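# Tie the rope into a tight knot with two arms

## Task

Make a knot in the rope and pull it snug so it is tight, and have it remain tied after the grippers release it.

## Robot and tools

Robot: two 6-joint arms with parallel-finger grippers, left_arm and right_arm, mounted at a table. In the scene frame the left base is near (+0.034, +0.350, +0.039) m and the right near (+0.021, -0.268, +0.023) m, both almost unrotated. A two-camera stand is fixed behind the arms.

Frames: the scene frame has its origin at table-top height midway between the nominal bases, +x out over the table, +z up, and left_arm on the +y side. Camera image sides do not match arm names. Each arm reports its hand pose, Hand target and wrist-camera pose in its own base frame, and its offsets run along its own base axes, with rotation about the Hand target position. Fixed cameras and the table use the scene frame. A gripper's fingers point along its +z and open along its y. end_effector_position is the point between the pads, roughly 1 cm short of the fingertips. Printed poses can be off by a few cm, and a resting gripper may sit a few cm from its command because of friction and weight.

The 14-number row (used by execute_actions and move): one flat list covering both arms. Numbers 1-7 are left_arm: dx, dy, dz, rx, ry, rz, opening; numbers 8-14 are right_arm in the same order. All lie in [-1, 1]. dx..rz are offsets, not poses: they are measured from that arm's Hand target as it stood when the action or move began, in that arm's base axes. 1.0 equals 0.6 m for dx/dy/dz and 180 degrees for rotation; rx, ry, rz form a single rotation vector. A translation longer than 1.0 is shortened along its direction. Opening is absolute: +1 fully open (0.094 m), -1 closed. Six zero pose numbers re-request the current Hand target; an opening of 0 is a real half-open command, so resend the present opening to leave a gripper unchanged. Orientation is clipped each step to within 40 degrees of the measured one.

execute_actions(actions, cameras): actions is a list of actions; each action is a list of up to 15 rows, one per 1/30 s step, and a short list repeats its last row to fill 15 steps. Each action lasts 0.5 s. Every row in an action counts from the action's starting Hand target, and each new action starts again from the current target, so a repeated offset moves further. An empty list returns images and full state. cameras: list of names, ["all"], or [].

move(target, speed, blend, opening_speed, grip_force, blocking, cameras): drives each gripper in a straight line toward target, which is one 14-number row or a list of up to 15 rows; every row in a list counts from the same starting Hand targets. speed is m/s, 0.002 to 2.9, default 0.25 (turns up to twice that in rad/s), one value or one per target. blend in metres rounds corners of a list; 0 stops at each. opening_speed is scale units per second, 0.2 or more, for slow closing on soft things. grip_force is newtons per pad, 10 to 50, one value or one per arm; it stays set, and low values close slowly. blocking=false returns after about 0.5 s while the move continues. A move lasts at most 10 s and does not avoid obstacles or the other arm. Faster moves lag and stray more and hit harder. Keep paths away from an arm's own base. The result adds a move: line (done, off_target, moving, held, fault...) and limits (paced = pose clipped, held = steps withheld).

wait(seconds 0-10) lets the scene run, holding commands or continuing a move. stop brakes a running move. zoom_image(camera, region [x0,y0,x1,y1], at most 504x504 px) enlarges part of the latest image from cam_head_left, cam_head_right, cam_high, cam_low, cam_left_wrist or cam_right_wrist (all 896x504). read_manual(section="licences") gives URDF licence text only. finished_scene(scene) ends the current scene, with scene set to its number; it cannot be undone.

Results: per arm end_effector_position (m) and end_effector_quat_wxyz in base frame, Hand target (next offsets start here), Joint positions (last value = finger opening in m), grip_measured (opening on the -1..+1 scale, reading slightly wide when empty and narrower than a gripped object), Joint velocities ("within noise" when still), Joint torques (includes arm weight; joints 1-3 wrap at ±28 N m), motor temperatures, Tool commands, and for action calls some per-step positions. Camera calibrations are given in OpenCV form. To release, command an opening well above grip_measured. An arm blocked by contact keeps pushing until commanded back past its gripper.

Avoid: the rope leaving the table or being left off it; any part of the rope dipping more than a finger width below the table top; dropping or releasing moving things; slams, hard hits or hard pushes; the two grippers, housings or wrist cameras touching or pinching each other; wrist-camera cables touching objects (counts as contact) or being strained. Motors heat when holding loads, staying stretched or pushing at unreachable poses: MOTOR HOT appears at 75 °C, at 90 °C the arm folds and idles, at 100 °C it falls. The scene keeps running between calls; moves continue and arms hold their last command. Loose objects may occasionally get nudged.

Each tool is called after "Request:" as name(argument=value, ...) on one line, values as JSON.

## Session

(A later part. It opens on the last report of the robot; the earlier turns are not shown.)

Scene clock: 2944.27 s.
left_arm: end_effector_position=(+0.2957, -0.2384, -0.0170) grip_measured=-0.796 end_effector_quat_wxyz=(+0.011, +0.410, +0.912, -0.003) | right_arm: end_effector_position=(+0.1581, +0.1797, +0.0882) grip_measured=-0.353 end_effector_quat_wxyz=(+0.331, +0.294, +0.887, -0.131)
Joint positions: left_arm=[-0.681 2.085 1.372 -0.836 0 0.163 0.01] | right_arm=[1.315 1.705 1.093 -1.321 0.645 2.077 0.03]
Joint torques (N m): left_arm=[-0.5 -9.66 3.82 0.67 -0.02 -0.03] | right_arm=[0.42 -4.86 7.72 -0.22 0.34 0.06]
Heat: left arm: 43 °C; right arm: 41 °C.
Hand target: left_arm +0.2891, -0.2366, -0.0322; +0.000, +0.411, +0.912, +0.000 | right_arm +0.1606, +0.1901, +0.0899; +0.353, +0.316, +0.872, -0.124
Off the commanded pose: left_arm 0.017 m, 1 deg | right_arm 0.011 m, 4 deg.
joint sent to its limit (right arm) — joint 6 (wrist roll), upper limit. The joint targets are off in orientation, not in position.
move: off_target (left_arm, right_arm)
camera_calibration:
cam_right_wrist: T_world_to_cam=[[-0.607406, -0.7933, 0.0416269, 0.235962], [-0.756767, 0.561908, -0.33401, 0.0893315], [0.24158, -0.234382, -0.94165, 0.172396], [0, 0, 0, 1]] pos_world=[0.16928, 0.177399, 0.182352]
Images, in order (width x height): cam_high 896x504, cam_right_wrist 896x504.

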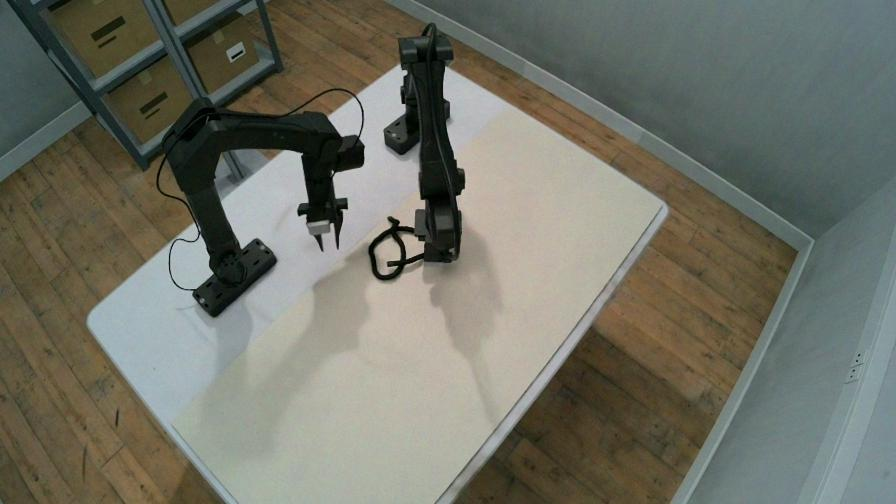

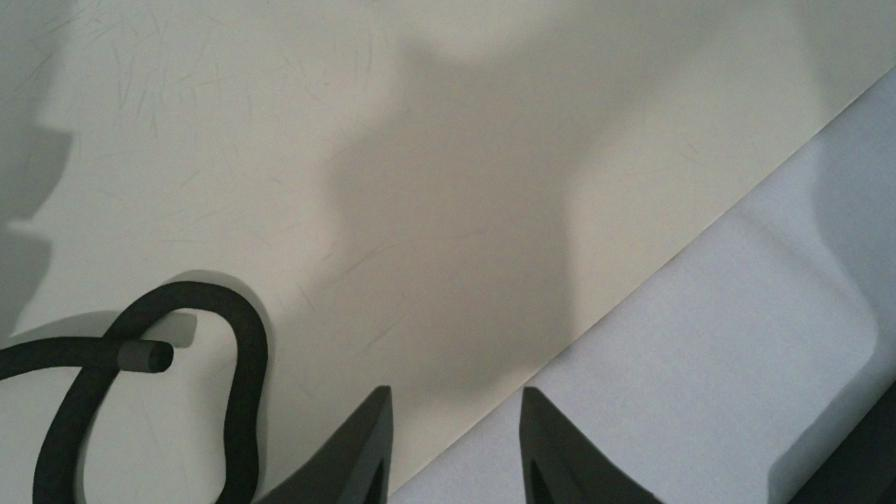

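Request:
move(target=[[0,0,0,0,0,0,-0.86,0.1165,0.082,-0.09,0,0,0,-0.35]], speed=0.12, cameras=["cam_right_wrist","cam_high"])

Request:
zoom_image(camera="cam_high", region=[350, 200, 450, 280])

Scene clock: 2972.17 s.
left_arm: end_effector_position=(+0.2957, -0.2384, -0.0170) grip_measured=-0.796 end_effector_quat_wxyz=(+0.011, +0.410, +0.912, -0.003) | right_arm: end_effector_position=(+0.2224, +0.2329, +0.0361) grip_measured=-0.353 end_effector_quat_wxyz=(+0.343, +0.315, +0.876, -0.129)
Joint positions: left_arm=[-0.681 2.085 1.372 -0.836 0 0.163 0.01] | right_arm=[1.177 2.025 1.288 -1.111 0.706 1.971 0.03]
Joint torques (N m): left_arm=[-0.5 -9.63 3.81 0.68 -0.02 -0.03] | right_arm=[-0.46 -6.79 7.5 -0.06 0.53 0]
Heat: left arm: 43 °C; right arm: 42 °C.
Hand target: left_arm +0.2891, -0.2366, -0.0322; +0.000, +0.411, +0.912, +0.000 | right_arm +0.2306, +0.2393, +0.0358; +0.353, +0.316, +0.872, -0.124
Off the commanded pose: left_arm 0.017 m, 1 deg | right_arm 0.010 m, 1 deg.
move: off_target (left_arm)
camera_calibration:
cam_right_wrist: T_world_to_cam=[[-0.639688, -0.768525, 0.0130096, 0.321822], [-0.72121, 0.59428, -0.355931, 0.0760465], [0.26581, -0.237068, -0.934422, 0.115205], [0, 0, 0, 1]] pos_world=[0.230088, 0.229447, 0.130531]
Images, in order (width x height): cam_high 896x504, cam_right_wrist 896x504.

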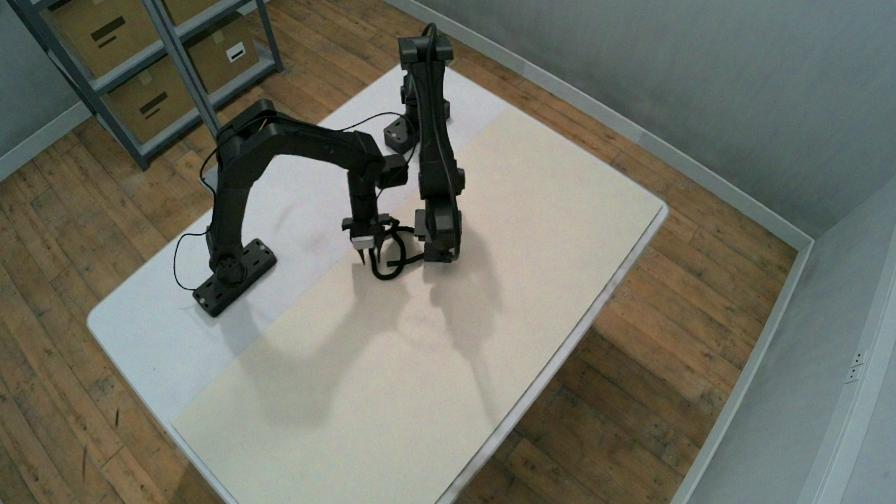

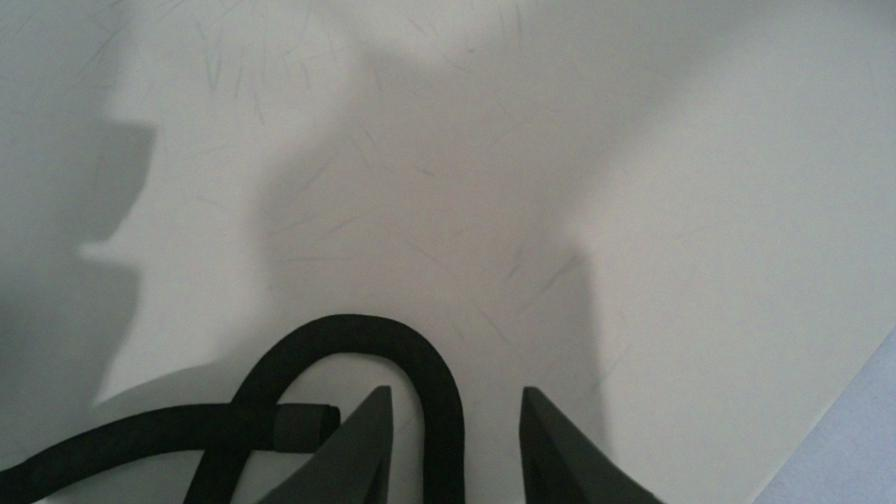

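Scaled by 5.040.

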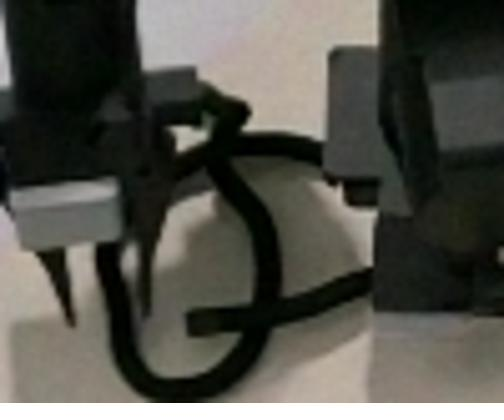

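Request:
move(target=[[0.03,0.028,0,0,0,0,-0.86,0,0,0,0,0,0,-0.35],[0.03,0.028,0,0,0,0,-0.86,0.005,0,-0.106,0,0,0,-0.35]], speed=0.08, cameras=["cam_right_wrist","cam_high"])

Request:
zoom_image(camera="cam_high", region=[350, 200, 450, 280])

Scene clock: 2982.00 s.
left_arm: end_effector_position=(+0.3038, -0.2276, -0.0179) grip_measured=-0.796 end_effector_quat_wxyz=(+0.008, +0.414, +0.910, -0.011) | right_arm: end_effector_position=(+0.2318, +0.2457, -0.0085) grip_measured=-0.353 end_effector_quat_wxyz=(+0.352, +0.317, +0.873, -0.114)
Joint positions: left_arm=[-0.637 2.088 1.372 -0.835 0.019 0.218 0.01] | right_arm=[1.173 2.143 1.266 -0.936 0.725 1.962 0.03]
Joint torques (N m): left_arm=[1.1 -8.8 5.37 0.59 -0.21 0.07] | right_arm=[-0.77 -6.09 3.07 0.53 0.36 -0.03]
Heat: left arm: 43 °C; right arm: 42 °C.
Hand target: left_arm +0.3071, -0.2198, -0.0322; +0.000, +0.411, +0.912, +0.000 | right_arm +0.2336, +0.2393, -0.0278; +0.353, +0.316, +0.872, -0.124
Off the commanded pose: left_arm 0.017 m, 2 deg | right_arm 0.020 m, 1 deg.
move: off_target (left_arm, right_arm)
camera_calibration:
cam_right_wrist: T_world_to_cam=[[-0.633217, -0.773722, -0.0197445, 0.33764], [-0.716464, 0.595625, -0.363193, 0.057787], [0.292771, -0.215834, -0.931505, 0.0625402], [0, 0, 0, 1]] pos_world=[0.236892, 0.240318, 0.0859108]
Images, in order (width x height): cam_high 896x504, cam_right_wrist 896x504.

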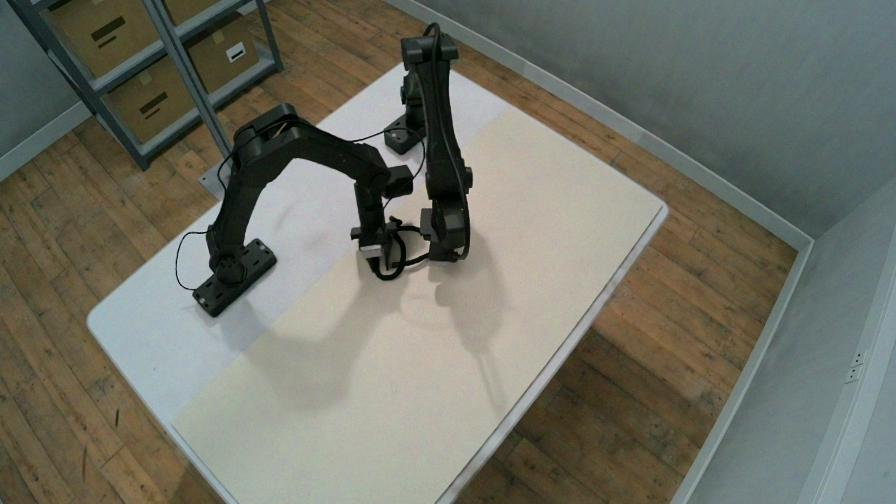

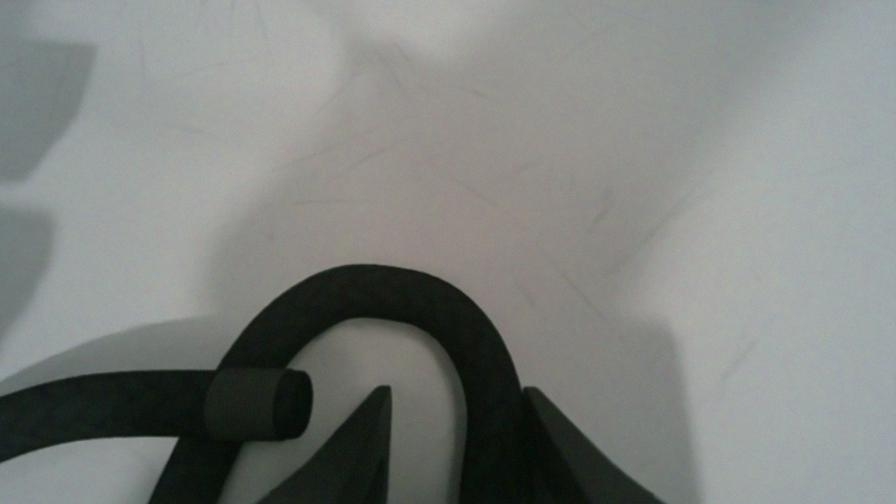

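Scaled by 5.040.

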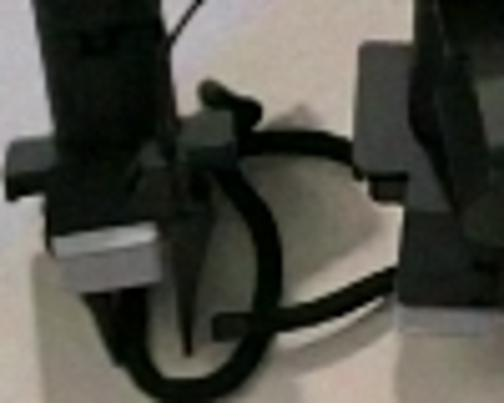

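Request:
move(target=[[0,0,0,0,0,0,-0.86,0,0,0,0,0,0,-0.86],[0,0,0,0,0,0,-0.86,0,0,0.16,0,0,0,-0.86]], speed=0.06, opening_speed=0.4, cameras=["cam_right_wrist","cam_high","cam_low"])

Request:
zoom_image(camera="cam_high", region=[350, 200, 450, 280])

Request:
zoom_image(camera="cam_low", region=[330, 150, 450, 240])

Scene clock: 2995.80 s.
left_arm: end_effector_position=(+0.3038, -0.2277, -0.0179) grip_measured=-0.796 end_effector_quat_wxyz=(+0.008, +0.415, +0.910, -0.011) | right_arm: end_effector_position=(+0.2272, +0.2372, +0.0525) grip_measured=-0.764 end_effector_quat_wxyz=(+0.347, +0.308, +0.875, -0.136)
Joint positions: left_arm=[-0.637 2.088 1.372 -0.835 0.019 0.218 0.01] | right_arm=[1.173 2.028 1.355 -1.187 0.718 1.959 0.011]
Joint torques (N m): left_arm=[1.11 -8.81 5.38 0.59 -0.21 0.07] | right_arm=[-0.84 -10.73 7.57 -0.41 0.43 0.02]
Heat: left arm: 42 °C; right arm: 41 °C.
Hand target: left_arm +0.3071, -0.2199, -0.0322; +0.000, +0.411, +0.911, +0.000 | right_arm +0.2335, +0.2393, +0.0682; +0.353, +0.316, +0.872, -0.124
Off the commanded pose: left_arm 0.017 m, 2 deg | right_arm 0.017 m, 2 deg.
move: off_target (left_arm, right_arm)
camera_calibration:
cam_right_wrist: T_world_to_cam=[[-0.632809, -0.773785, 0.0284455, 0.326912], [-0.72595, 0.580109, -0.369419, 0.0879081], [0.269349, -0.254422, -0.928828, 0.133251], [0, 0, 0, 1]] pos_world=[0.234799, 0.235865, 0.146943]
Images, in order (width x height): cam_high 896x504, cam_low 896x504, cam_right_wrist 896x504.

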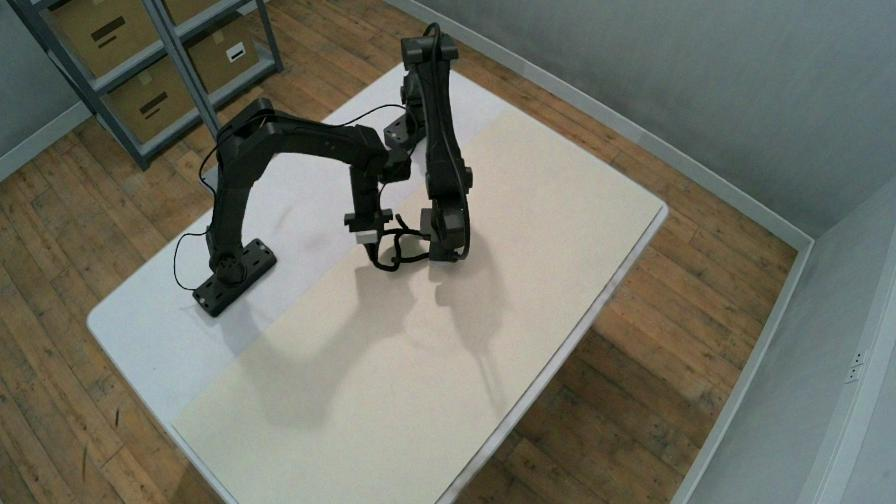

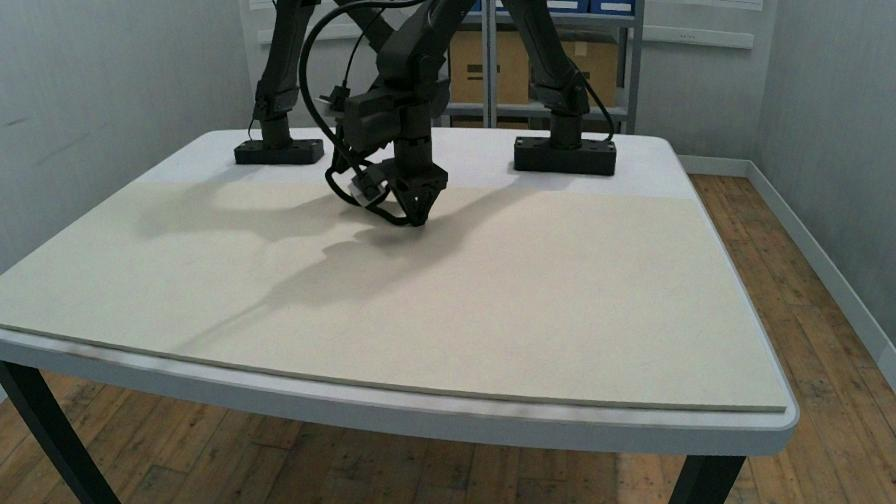

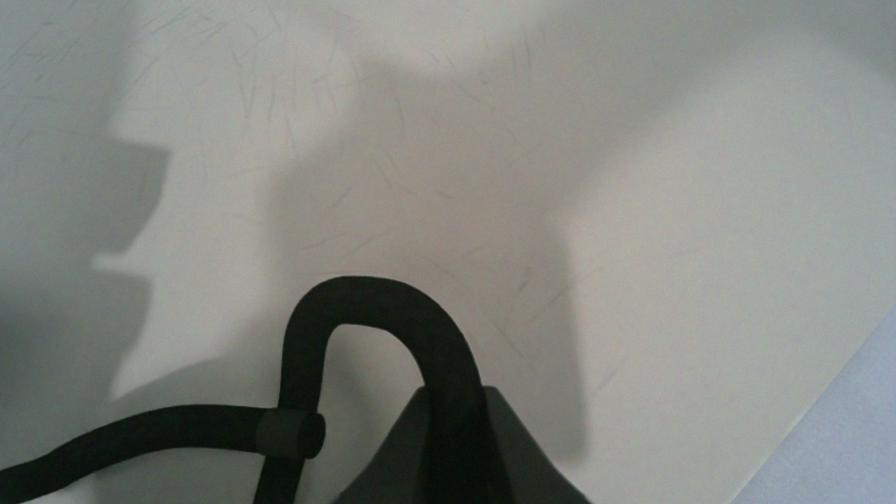

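Scaled by 5.040.

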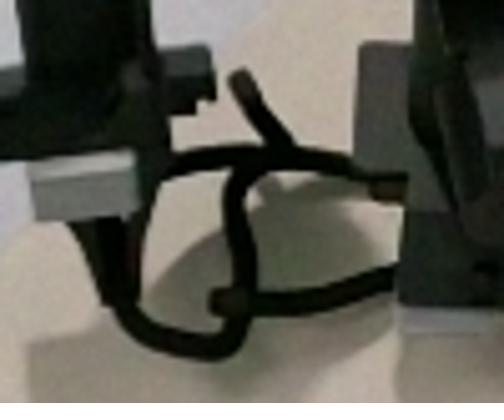

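Scaled by 4.200.

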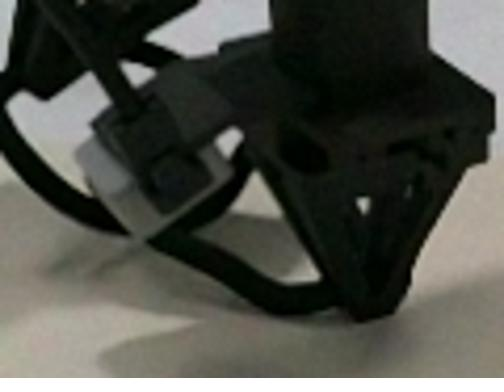

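Request:
move(target=[-0.091,-0.087,0.01,0,0,0,-0.86,0,0,0,0,0,0,-0.86], speed=0.05, cameras=["cam_right_wrist","cam_high","cam_low"])

Request:
zoom_image(camera="cam_high", region=[350, 200, 450, 280])

Request:
zoom_image(camera="cam_low", region=[330, 150, 450, 240])

Scene clock: 3009.30 s.
left_arm: end_effector_position=(+0.2656, -0.2713, -0.0178) grip_measured=-0.796 end_effector_quat_wxyz=(+0.014, +0.408, +0.913, +0.009) | right_arm: end_effector_position=(+0.2269, +0.2364, +0.0528) grip_measured=-0.764 end_effector_quat_wxyz=(+0.347, +0.307, +0.875, -0.138)
Joint positions: left_arm=[-0.811 2.088 1.372 -0.835 -0.027 0.029 0.01] | right_arm=[1.173 2.028 1.355 -1.191 0.718 1.959 0.011]
Joint torques (N m): left_arm=[-1.03 -11.34 3.7 0.5 0.26 -0.07] | right_arm=[-0.83 -10.73 7.56 -0.37 0.43 0.02]
Heat: left arm: 42 °C; right arm: 42 °C.
Hand target: left_arm +0.2525, -0.2720, -0.0262; +0.000, +0.411, +0.911, +0.000 | right_arm +0.2335, +0.2392, +0.0682; +0.353, +0.316, +0.872, -0.124
Off the commanded pose: left_arm 0.016 m, 2 deg | right_arm 0.017 m, 2 deg.
move: off_target (left_arm, right_arm)
camera_calibration:
cam_right_wrist: T_world_to_cam=[[-0.632786, -0.773643, 0.0325413, 0.32581], [-0.726552, 0.578686, -0.370467, 0.0887413], [0.267778, -0.258069, -0.928276, 0.134629], [0, 0, 0, 1]] pos_world=[0.234593, 0.235451, 0.147246]
Images, in order (width x height): cam_high 896x504, cam_low 896x504, cam_right_wrist 896x504.

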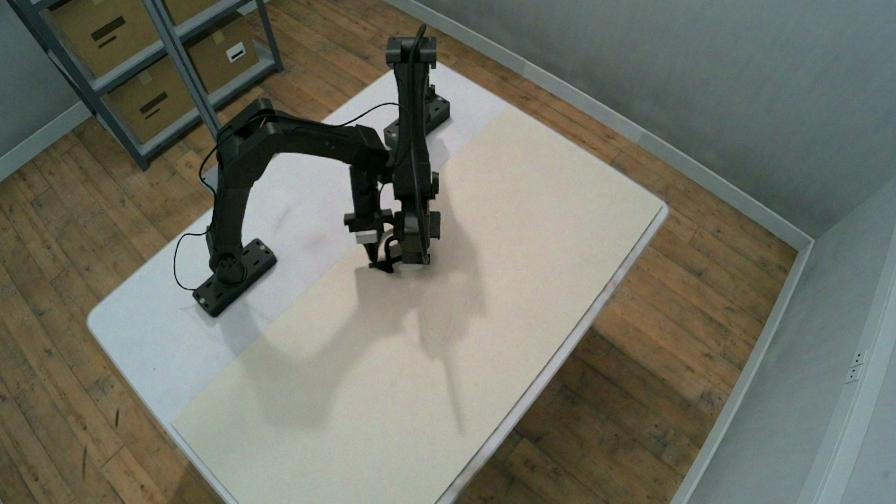

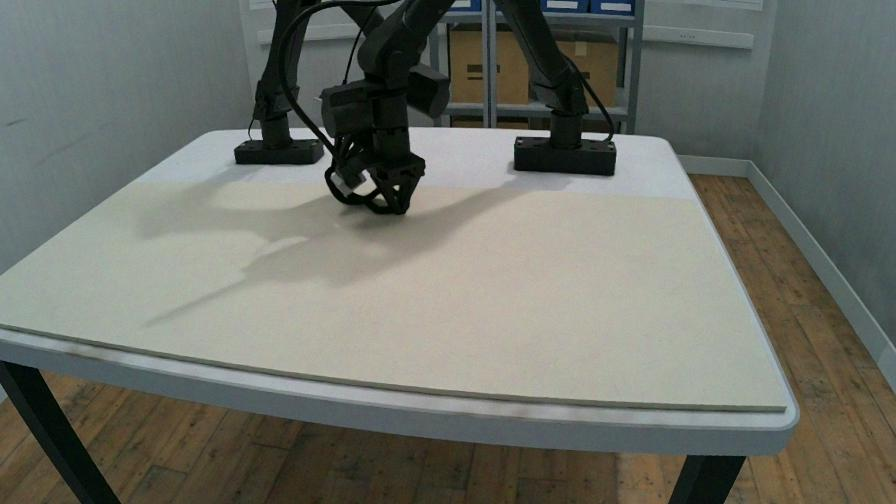

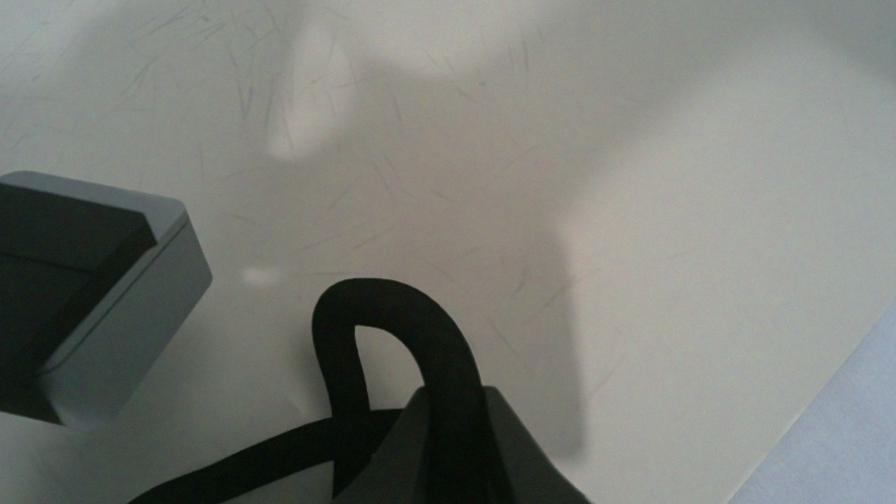

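Scaled by 5.040.

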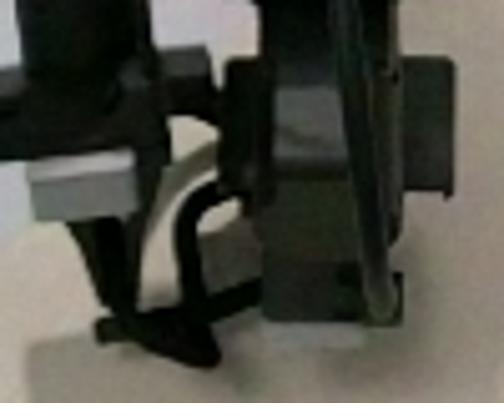

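Scaled by 4.200.

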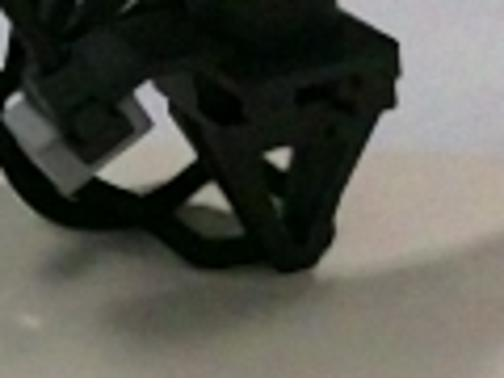

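Request:
move(target=[0.01,0.01,0.02,-0.145,-0.13,0,-0.86,0,0,0,0,0,0,-0.86], speed=0.06, cameras=["cam_right_wrist","cam_high","cam_low"])

Request:
zoom_image(camera="cam_high", region=[350, 200, 450, 280])

Request:
zoom_image(camera="cam_low", region=[330, 150, 450, 240])

Scene clock: 3035.03 s.
left_arm: end_effector_position=(+0.2655, -0.2702, -0.0172) grip_measured=-0.796 end_effector_quat_wxyz=(+0.068, +0.406, +0.911, -0.011) | right_arm: end_effector_position=(+0.2263, +0.2365, +0.0523) grip_measured=-0.764 end_effector_quat_wxyz=(+0.345, +0.308, +0.876, -0.138)
Joint positions: left_arm=[-0.811 1.993 1.219 -0.662 -0.031 0.028 0.01] | right_arm=[1.173 2.028 1.355 -1.191 0.714 1.959 0.011]
Joint torques (N m): left_arm=[0.06 -10.65 6.17 0.56 0.01 0.01] | right_arm=[-0.83 -10.73 7.56 -0.37 0.46 0.02]
Heat: left arm: 42 °C; right arm: 42 °C.
Hand target: left_arm +0.2649, -0.2707, -0.0173; +0.067, +0.406, +0.911, -0.013 (not the last commanded pose) | right_arm +0.2336, +0.2392, +0.0682; +0.353, +0.316, +0.872, -0.124
Off the commanded pose: left_arm 0.009 m, 28 deg | right_arm 0.018 m, 2 deg.
move: held (left_arm; a check stopped the path), off_target (right_arm); limits=held
pose unreachable (left arm): on one or more control steps of this call, first in action 0 (counted from 0), this arm could not follow its commanded pose, so it was not sent that pose on those steps. It may still have moved: this result reports where it is.
cause: moving toward the commanded pose would bring a part of the arm too close to another arm (this arm's forearm (the part past joint 3) and the right arm's wrist (the part past joint 4), along the way the arms are being sent, or toward where that arm still pushes).
pose unreachable (right arm): on one or more control steps of this call, first in action 0 (counted from 0), this arm could not follow its commanded pose, so it was not sent that pose on those steps. It may still have moved: this result reports where it is.
cause: moving toward the commanded pose would bring a part of the arm too close to another arm (this arm's wrist (the part past joint 4) and the left arm's forearm (the part past joint 3), along the way the arms are being sent, or toward where that arm still pushes).
camera_calibration:
cam_right_wrist: T_world_to_cam=[[-0.633512, -0.773005, 0.0335439, 0.325492], [-0.727155, 0.580001, -0.367212, 0.0878107], [0.264402, -0.257025, -0.929532, 0.134928], [0, 0, 0, 1]] pos_world=[0.23438, 0.235357, 0.146747]
Images, in order (width x height): cam_high 896x504, cam_low 896x504, cam_right_wrist 896x504.

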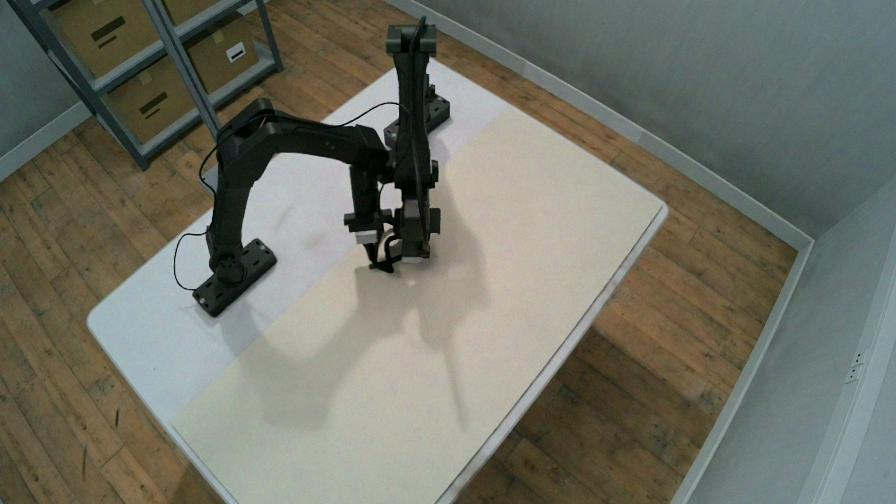

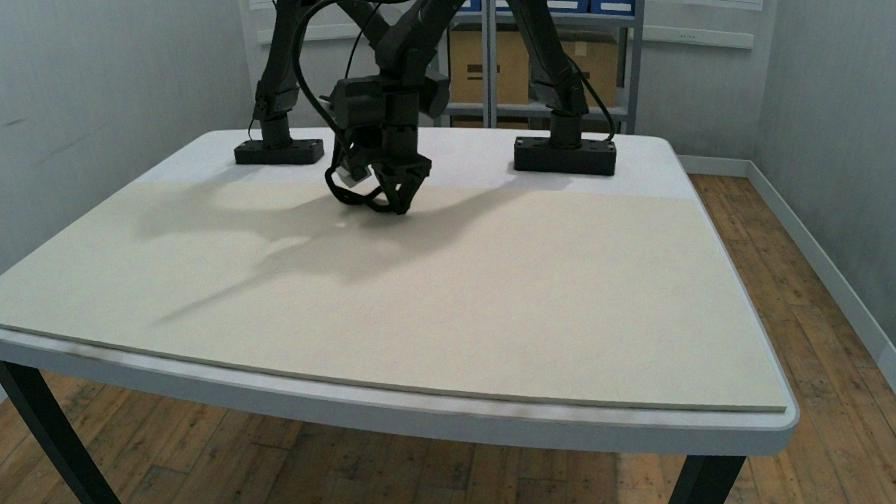

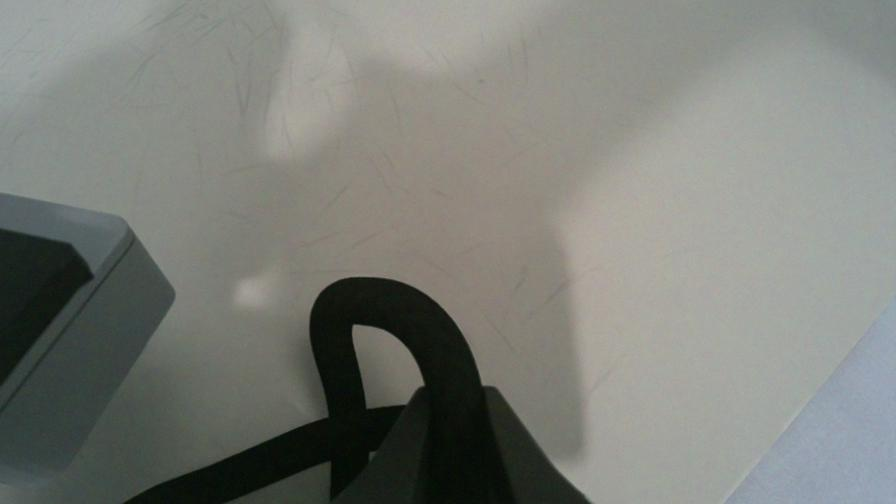

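Scaled by 5.040.

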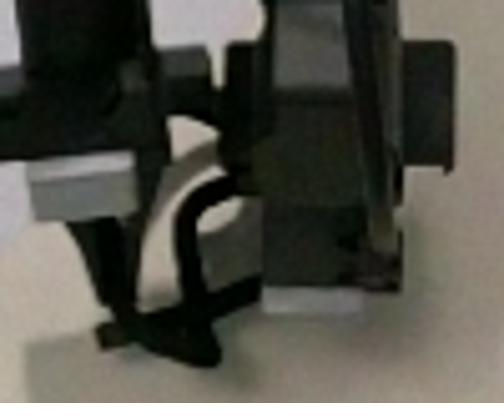

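Scaled by 4.200.

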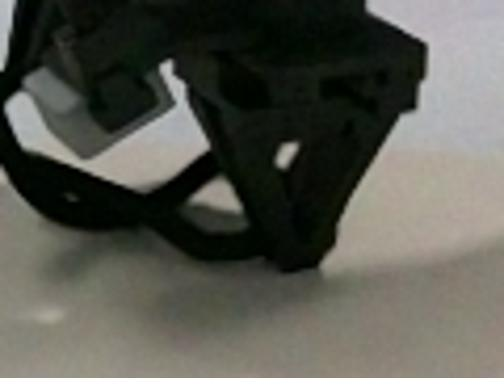

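Request:
move(target=[-0.015,-0.01,0.005,0.0355,0.032,0,-0.86,0,0,0,0,0,0,-0.86], speed=0.06)

Scene clock: 3058.03 s.
left_arm: end_effector_position=(+0.2603, -0.2717, -0.0149) grip_measured=-0.796 end_effector_quat_wxyz=(+0.028, +0.407, +0.913, +0.005) | right_arm: end_effector_position=(+0.2261, +0.2358, +0.0526) grip_measured=-0.764 end_effector_quat_wxyz=(+0.345, +0.307, +0.876, -0.140)
Joint positions: left_arm=[-0.824 2.049 1.324 -0.798 -0.031 0.014 0.01] | right_arm=[1.173 2.028 1.355 -1.195 0.714 1.959 0.011]
Joint torques (N m): left_arm=[0.08 -11.3 5.98 0.43 -0.03 0.01] | right_arm=[-0.84 -10.71 7.54 -0.34 0.46 0.02]
Motor temperatures (°C): left_arm=[29 43 35 31 31 31 33] | right_arm=[30 41 42 31 31 31 32]
Heat: left arm: 43 °C; right arm: 42 °C.
Hand target: left_arm +0.2603, -0.2716, -0.0149; +0.028, +0.407, +0.913, +0.005 (not the last commanded pose) | right_arm +0.2336, +0.2392, +0.0682; +0.353, +0.316, +0.872, -0.124
Off the commanded pose: left_arm 0.007 m, 4 deg | right_arm 0.018 m, 2 deg.
move: held (left_arm; a check stopped the path), off_target (right_arm); limits=held
pose unreachable (left arm): on one or more control steps of this call, first in action 0 (counted from 0), this arm could not follow its commanded pose, so it was not sent that pose on those steps. It may still have moved: this result reports where it is.
cause: moving toward the commanded pose would bring a part of the arm too close to another arm (this arm's wrist (the part past joint 5) and the right arm's gripper housing, along the way the arms are being sent, or toward where that arm still pushes).

Request:
move(target=[0,0,0,0,0,0,-0.86,0,0,-0.03,0,0,0,-0.86], speed=0.05, cameras=["cam_right_wrist","cam_high","cam_head_left"])

Request:
zoom_image(camera="cam_high", region=[350, 200, 450, 280])

Request:
zoom_image(camera="cam_head_left", region=[420, 260, 510, 345])

Scene clock: 3069.73 s.
left_arm: end_effector_position=(+0.2605, -0.2716, -0.0149) grip_measured=-0.796 end_effector_quat_wxyz=(+0.028, +0.407, +0.913, +0.006) | right_arm: end_effector_position=(+0.2263, +0.2365, +0.0523) grip_measured=-0.764 end_effector_quat_wxyz=(+0.345, +0.307, +0.876, -0.138)
Joint positions: left_arm=[-0.824 2.049 1.324 -0.798 -0.032 0.014 0.01] | right_arm=[1.173 2.028 1.355 -1.191 0.714 1.958 0.011]
Joint torques (N m): left_arm=[0.08 -11.3 5.97 0.42 -0.03 0.01] | right_arm=[-0.84 -8.58 4.96 0.31 0.46 0.07]
Heat: left arm: 44 °C; right arm: 42 °C.
Hand target: left_arm +0.2603, -0.2716, -0.0149; +0.028, +0.407, +0.913, +0.005 | right_arm +0.2336, +0.2393, +0.0502; +0.353, +0.316, +0.872, -0.124
Off the commanded pose: left_arm 0.000 m, 0 deg | right_arm 0.008 m, 2 deg.
move: done
camera_calibration:
cam_right_wrist: T_world_to_cam=[[-0.632825, -0.773535, 0.0342916, 0.325484], [-0.72785, 0.579174, -0.367141, 0.0881729], [0.264136, -0.257295, -0.929533, 0.135054], [0, 0, 0, 1]] pos_world=[0.234479, 0.235454, 0.146747]
Images, in order (width x height): cam_head_left 896x504, cam_high 896x504, cam_right_wrist 896x504.

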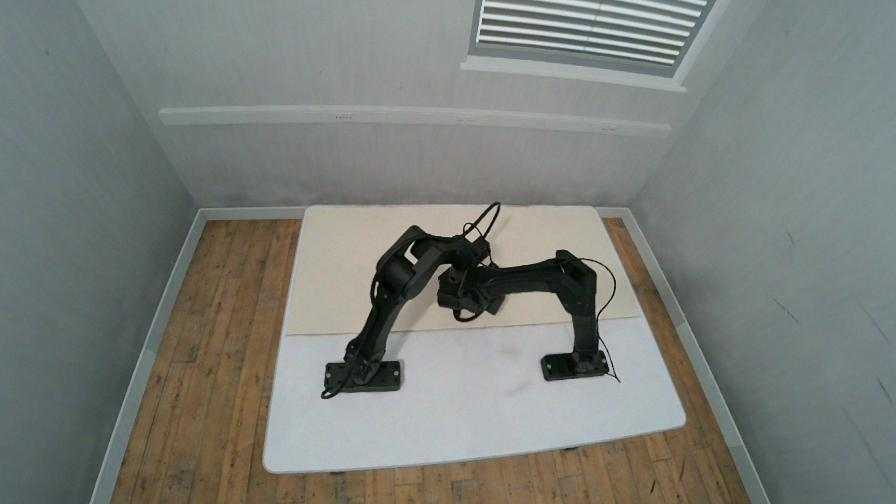

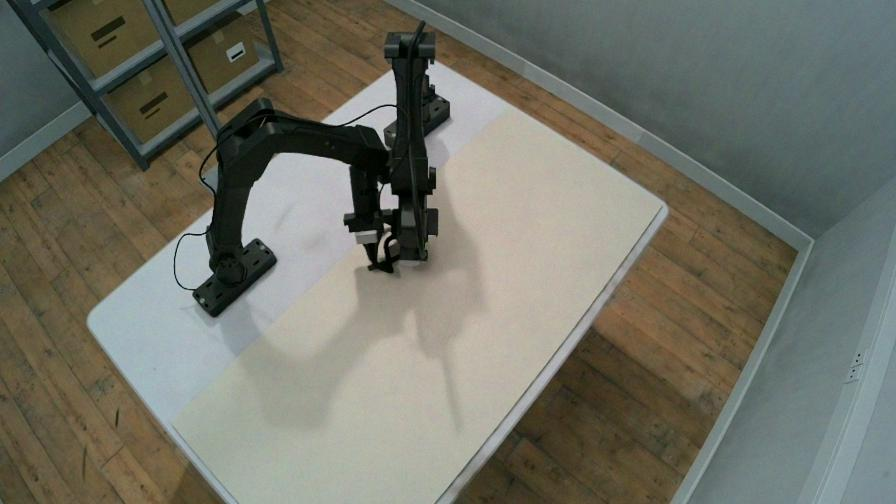

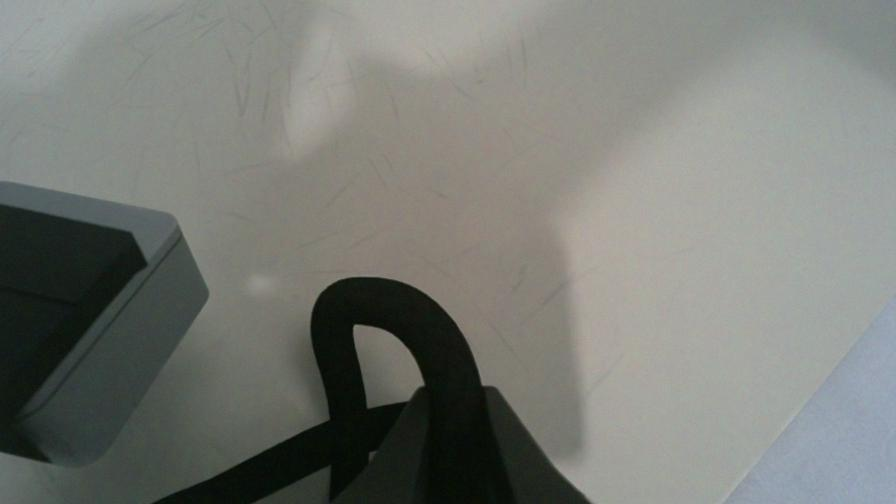

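Scaled by 5.040.

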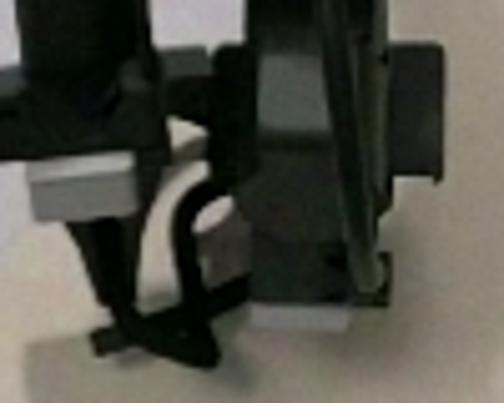

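Scaled by 5.600.

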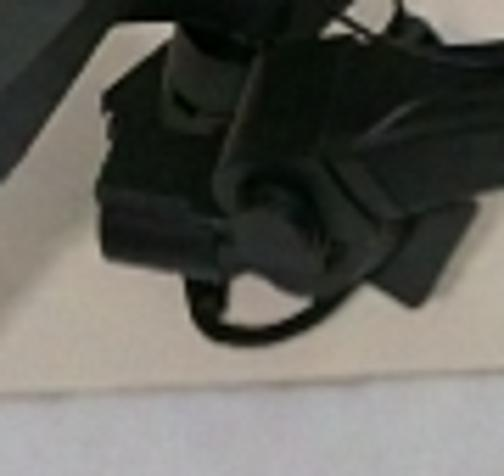

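Request:
wait(seconds=10)

Request:
wait(seconds=10)

Request:
wait(seconds=10)

Request:
wait(seconds=10)

Request:
move(target=[0,0,0,0,0,0,-0.86,0,0,-0.03,0,0,0,-0.86], speed=0.05, cameras=["cam_right_wrist","cam_high","cam_low"])

Request:
zoom_image(camera="cam_high", region=[350, 200, 450, 280])

Request:
zoom_image(camera="cam_low", region=[330, 150, 450, 240])

Scene clock: 3086.50 s.
left_arm: end_effector_position=(+0.2605, -0.2716, -0.0149) grip_measured=-0.796 end_effector_quat_wxyz=(+0.028, +0.407, +0.913, +0.006) | right_arm: end_effector_position=(+0.2264, +0.2366, +0.0523) grip_measured=-0.764 end_effector_quat_wxyz=(+0.345, +0.307, +0.876, -0.138)
Joint positions: left_arm=[-0.824 2.049 1.324 -0.798 -0.032 0.015 0.01] | right_arm=[1.173 2.028 1.355 -1.191 0.714 1.958 0.011]
Joint torques (N m): left_arm=[0.09 -11.29 5.97 0.42 -0.02 0.01] | right_arm=[-0.81 -8.57 4.96 0.31 0.46 0.04]
Heat: left arm: 44 °C; right arm: 41 °C.
Hand target: left_arm +0.2603, -0.2717, -0.0149; +0.028, +0.407, +0.913, +0.005 | right_arm +0.2336, +0.2393, +0.0502; +0.353, +0.316, +0.872, -0.124
Tool commands: left_gripper/opening=-0.86 right_gripper/opening=-0.86
Off the commanded pose: left_arm 0.000 m, 0 deg | right_arm 0.008 m, 2 deg.
wait: 10.00 s; at rest from the start

Scene clock: 3096.50 s.
left_arm: end_effector_position=(+0.2605, -0.2716, -0.0149) grip_measured=-0.796 end_effector_quat_wxyz=(+0.028, +0.407, +0.913, +0.006) | right_arm: end_effector_position=(+0.2264, +0.2366, +0.0523) grip_measured=-0.764 end_effector_quat_wxyz=(+0.345, +0.307, +0.876, -0.138)
Joint positions: left_arm=[-0.824 2.049 1.324 -0.798 -0.032 0.015 0.01] | right_arm=[1.173 2.028 1.355 -1.191 0.714 1.958 0.011]
Joint torques (N m): left_arm=[0.08 -11.29 5.98 0.42 -0.03 0] | right_arm=[-0.81 -8.58 4.94 0.31 0.46 0.04]
Heat: left arm: 44 °C; right arm: 41 °C.
Hand target: left_arm +0.2603, -0.2717, -0.0149; +0.028, +0.407, +0.913, +0.005 | right_arm +0.2336, +0.2393, +0.0502; +0.353, +0.316, +0.872, -0.124
Tool commands: left_gripper/opening=-0.86 right_gripper/opening=-0.86
Off the commanded pose: left_arm 0.000 m, 0 deg | right_arm 0.008 m, 2 deg.
wait: 10.00 s; at rest by 0.17 s

Scene clock: 3106.50 s.
left_arm: end_effector_position=(+0.2605, -0.2716, -0.0149) grip_measured=-0.796 end_effector_quat_wxyz=(+0.028, +0.407, +0.913, +0.006) | right_arm: end_effector_position=(+0.2264, +0.2366, +0.0523) grip_measured=-0.764 end_effector_quat_wxyz=(+0.345, +0.307, +0.876, -0.138)
Joint positions: left_arm=[-0.824 2.049 1.324 -0.798 -0.032 0.015 0.01] | right_arm=[1.173 2.028 1.355 -1.191 0.714 1.958 0.011]
Joint torques (N m): left_arm=[0.08 -11.29 6 0.43 -0.02 0.01] | right_arm=[-0.83 -8.58 4.96 0.3 0.46 0.04]
Heat: left arm: 44 °C; right arm: 41 °C.
Hand target: left_arm +0.2603, -0.2717, -0.0149; +0.028, +0.407, +0.913, +0.005 | right_arm +0.2336, +0.2393, +0.0502; +0.353, +0.316, +0.872, -0.124
Tool commands: left_gripper/opening=-0.86 right_gripper/opening=-0.86
Off the commanded pose: left_arm 0.000 m, 0 deg | right_arm 0.008 m, 2 deg.
wait: 10.00 s; at rest by 0.17 s

Scene clock: 3116.50 s.
left_arm: end_effector_position=(+0.2605, -0.2716, -0.0149) grip_measured=-0.796 end_effector_quat_wxyz=(+0.028, +0.407, +0.913, +0.006) | right_arm: end_effector_position=(+0.2264, +0.2366, +0.0523) grip_measured=-0.764 end_effector_quat_wxyz=(+0.345, +0.307, +0.876, -0.138)
Joint positions: left_arm=[-0.824 2.049 1.324 -0.798 -0.032 0.015 0.01] | right_arm=[1.173 2.028 1.355 -1.191 0.714 1.958 0.011]
Joint torques (N m): left_arm=[0.09 -11.3 5.98 0.42 -0.03 0] | right_arm=[-0.84 -8.58 4.96 0.31 0.46 0.04]
Heat: left arm: 44 °C; right arm: 41 °C.
Hand target: left_arm +0.2603, -0.2717, -0.0149; +0.028, +0.407, +0.913, +0.005 | right_arm +0.2336, +0.2393, +0.0502; +0.353, +0.316, +0.872, -0.124
Tool commands: left_gripper/opening=-0.86 right_gripper/opening=-0.86
Off the commanded pose: left_arm 0.000 m, 0 deg | right_arm 0.008 m, 2 deg.
wait: 10.00 s; at rest by 0.17 s

Scene clock: 3117.40 s.
left_arm: end_effector_position=(+0.2628, -0.2694, -0.0148) grip_measured=-0.796 end_effector_quat_wxyz=(+0.030, +0.406, +0.913, +0.010) | right_arm: end_effector_position=(+0.2276, +0.2397, +0.0452) grip_measured=-0.764 end_effector_quat_wxyz=(+0.346, +0.313, +0.876, -0.125)
Joint positions: left_arm=[-0.821 2.049 1.324 -0.798 -0.043 0.016 0.01] | right_arm=[1.173 2.028 1.332 -1.138 0.714 1.958 0.011]
Joint torques (N m): left_arm=[-0.2 -11.3 5.98 0.42 0.09 -0.01] | right_arm=[-0.79 -6.54 4.16 0.48 0.47 0.04]
Heat: left arm: 44 °C; right arm: 41 °C.
Hand target: left_arm +0.2603, -0.2717, -0.0149; +0.028, +0.407, +0.913, +0.005 | right_arm +0.2336, +0.2393, +0.0322; +0.353, +0.316, +0.872, -0.124
Off the commanded pose: left_arm 0.003 m, 1 deg | right_arm 0.014 m, 1 deg.
move: off_target (right_arm)
camera_calibration:
cam_right_wrist: T_world_to_cam=[[-0.633233, -0.773938, 0.0060308, 0.33034], [-0.723771, 0.58939, -0.358852, 0.0808809], [0.274174, -0.231602, -0.933375, 0.120739], [0, 0, 0, 1]] pos_world=[0.234618, 0.235956, 0.139726]
Images, in order (width x height): cam_high 896x504, cam_low 896x504, cam_right_wrist 896x504.

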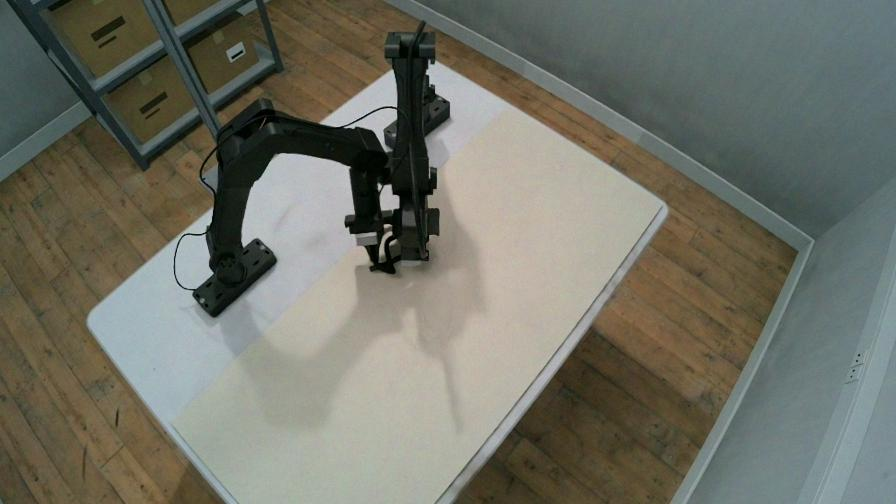

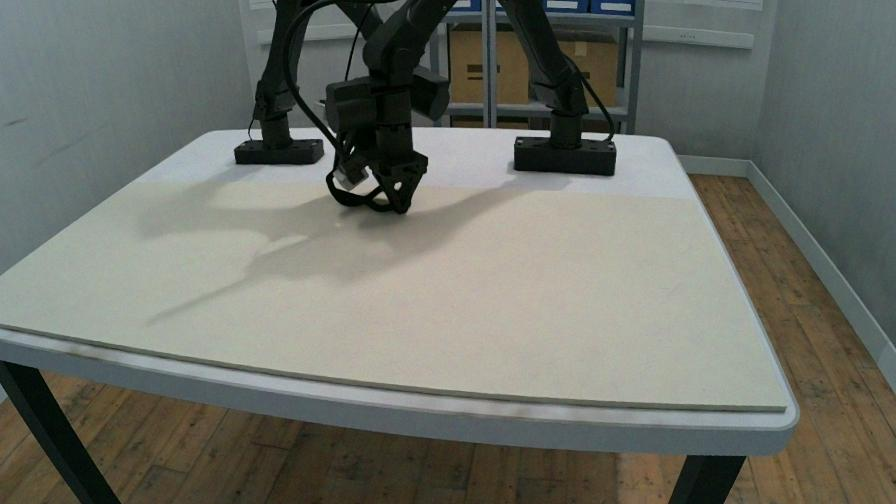

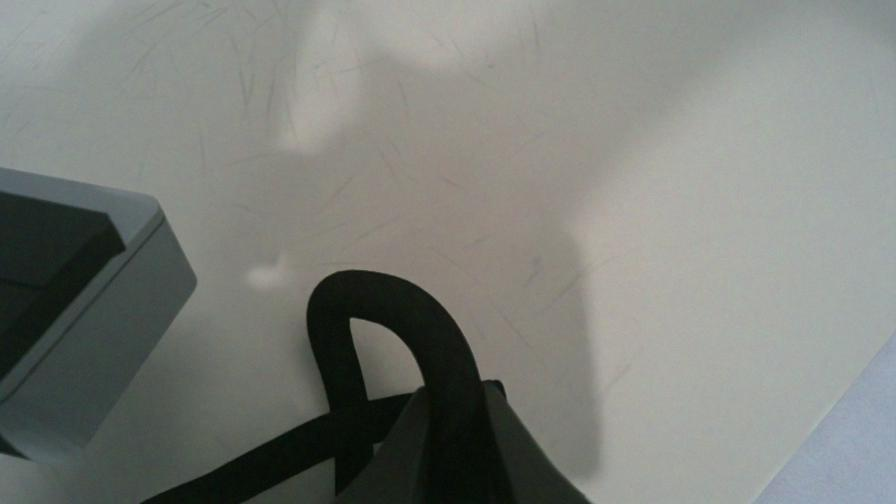

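Scaled by 5.040.

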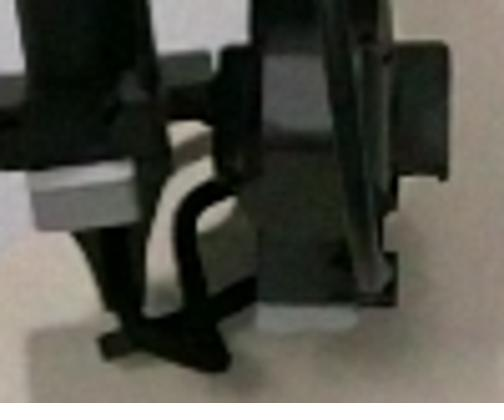

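Scaled by 4.200.

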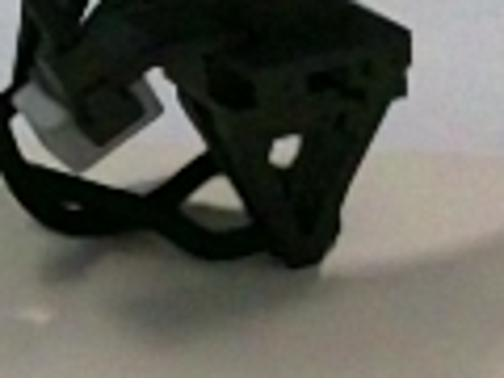

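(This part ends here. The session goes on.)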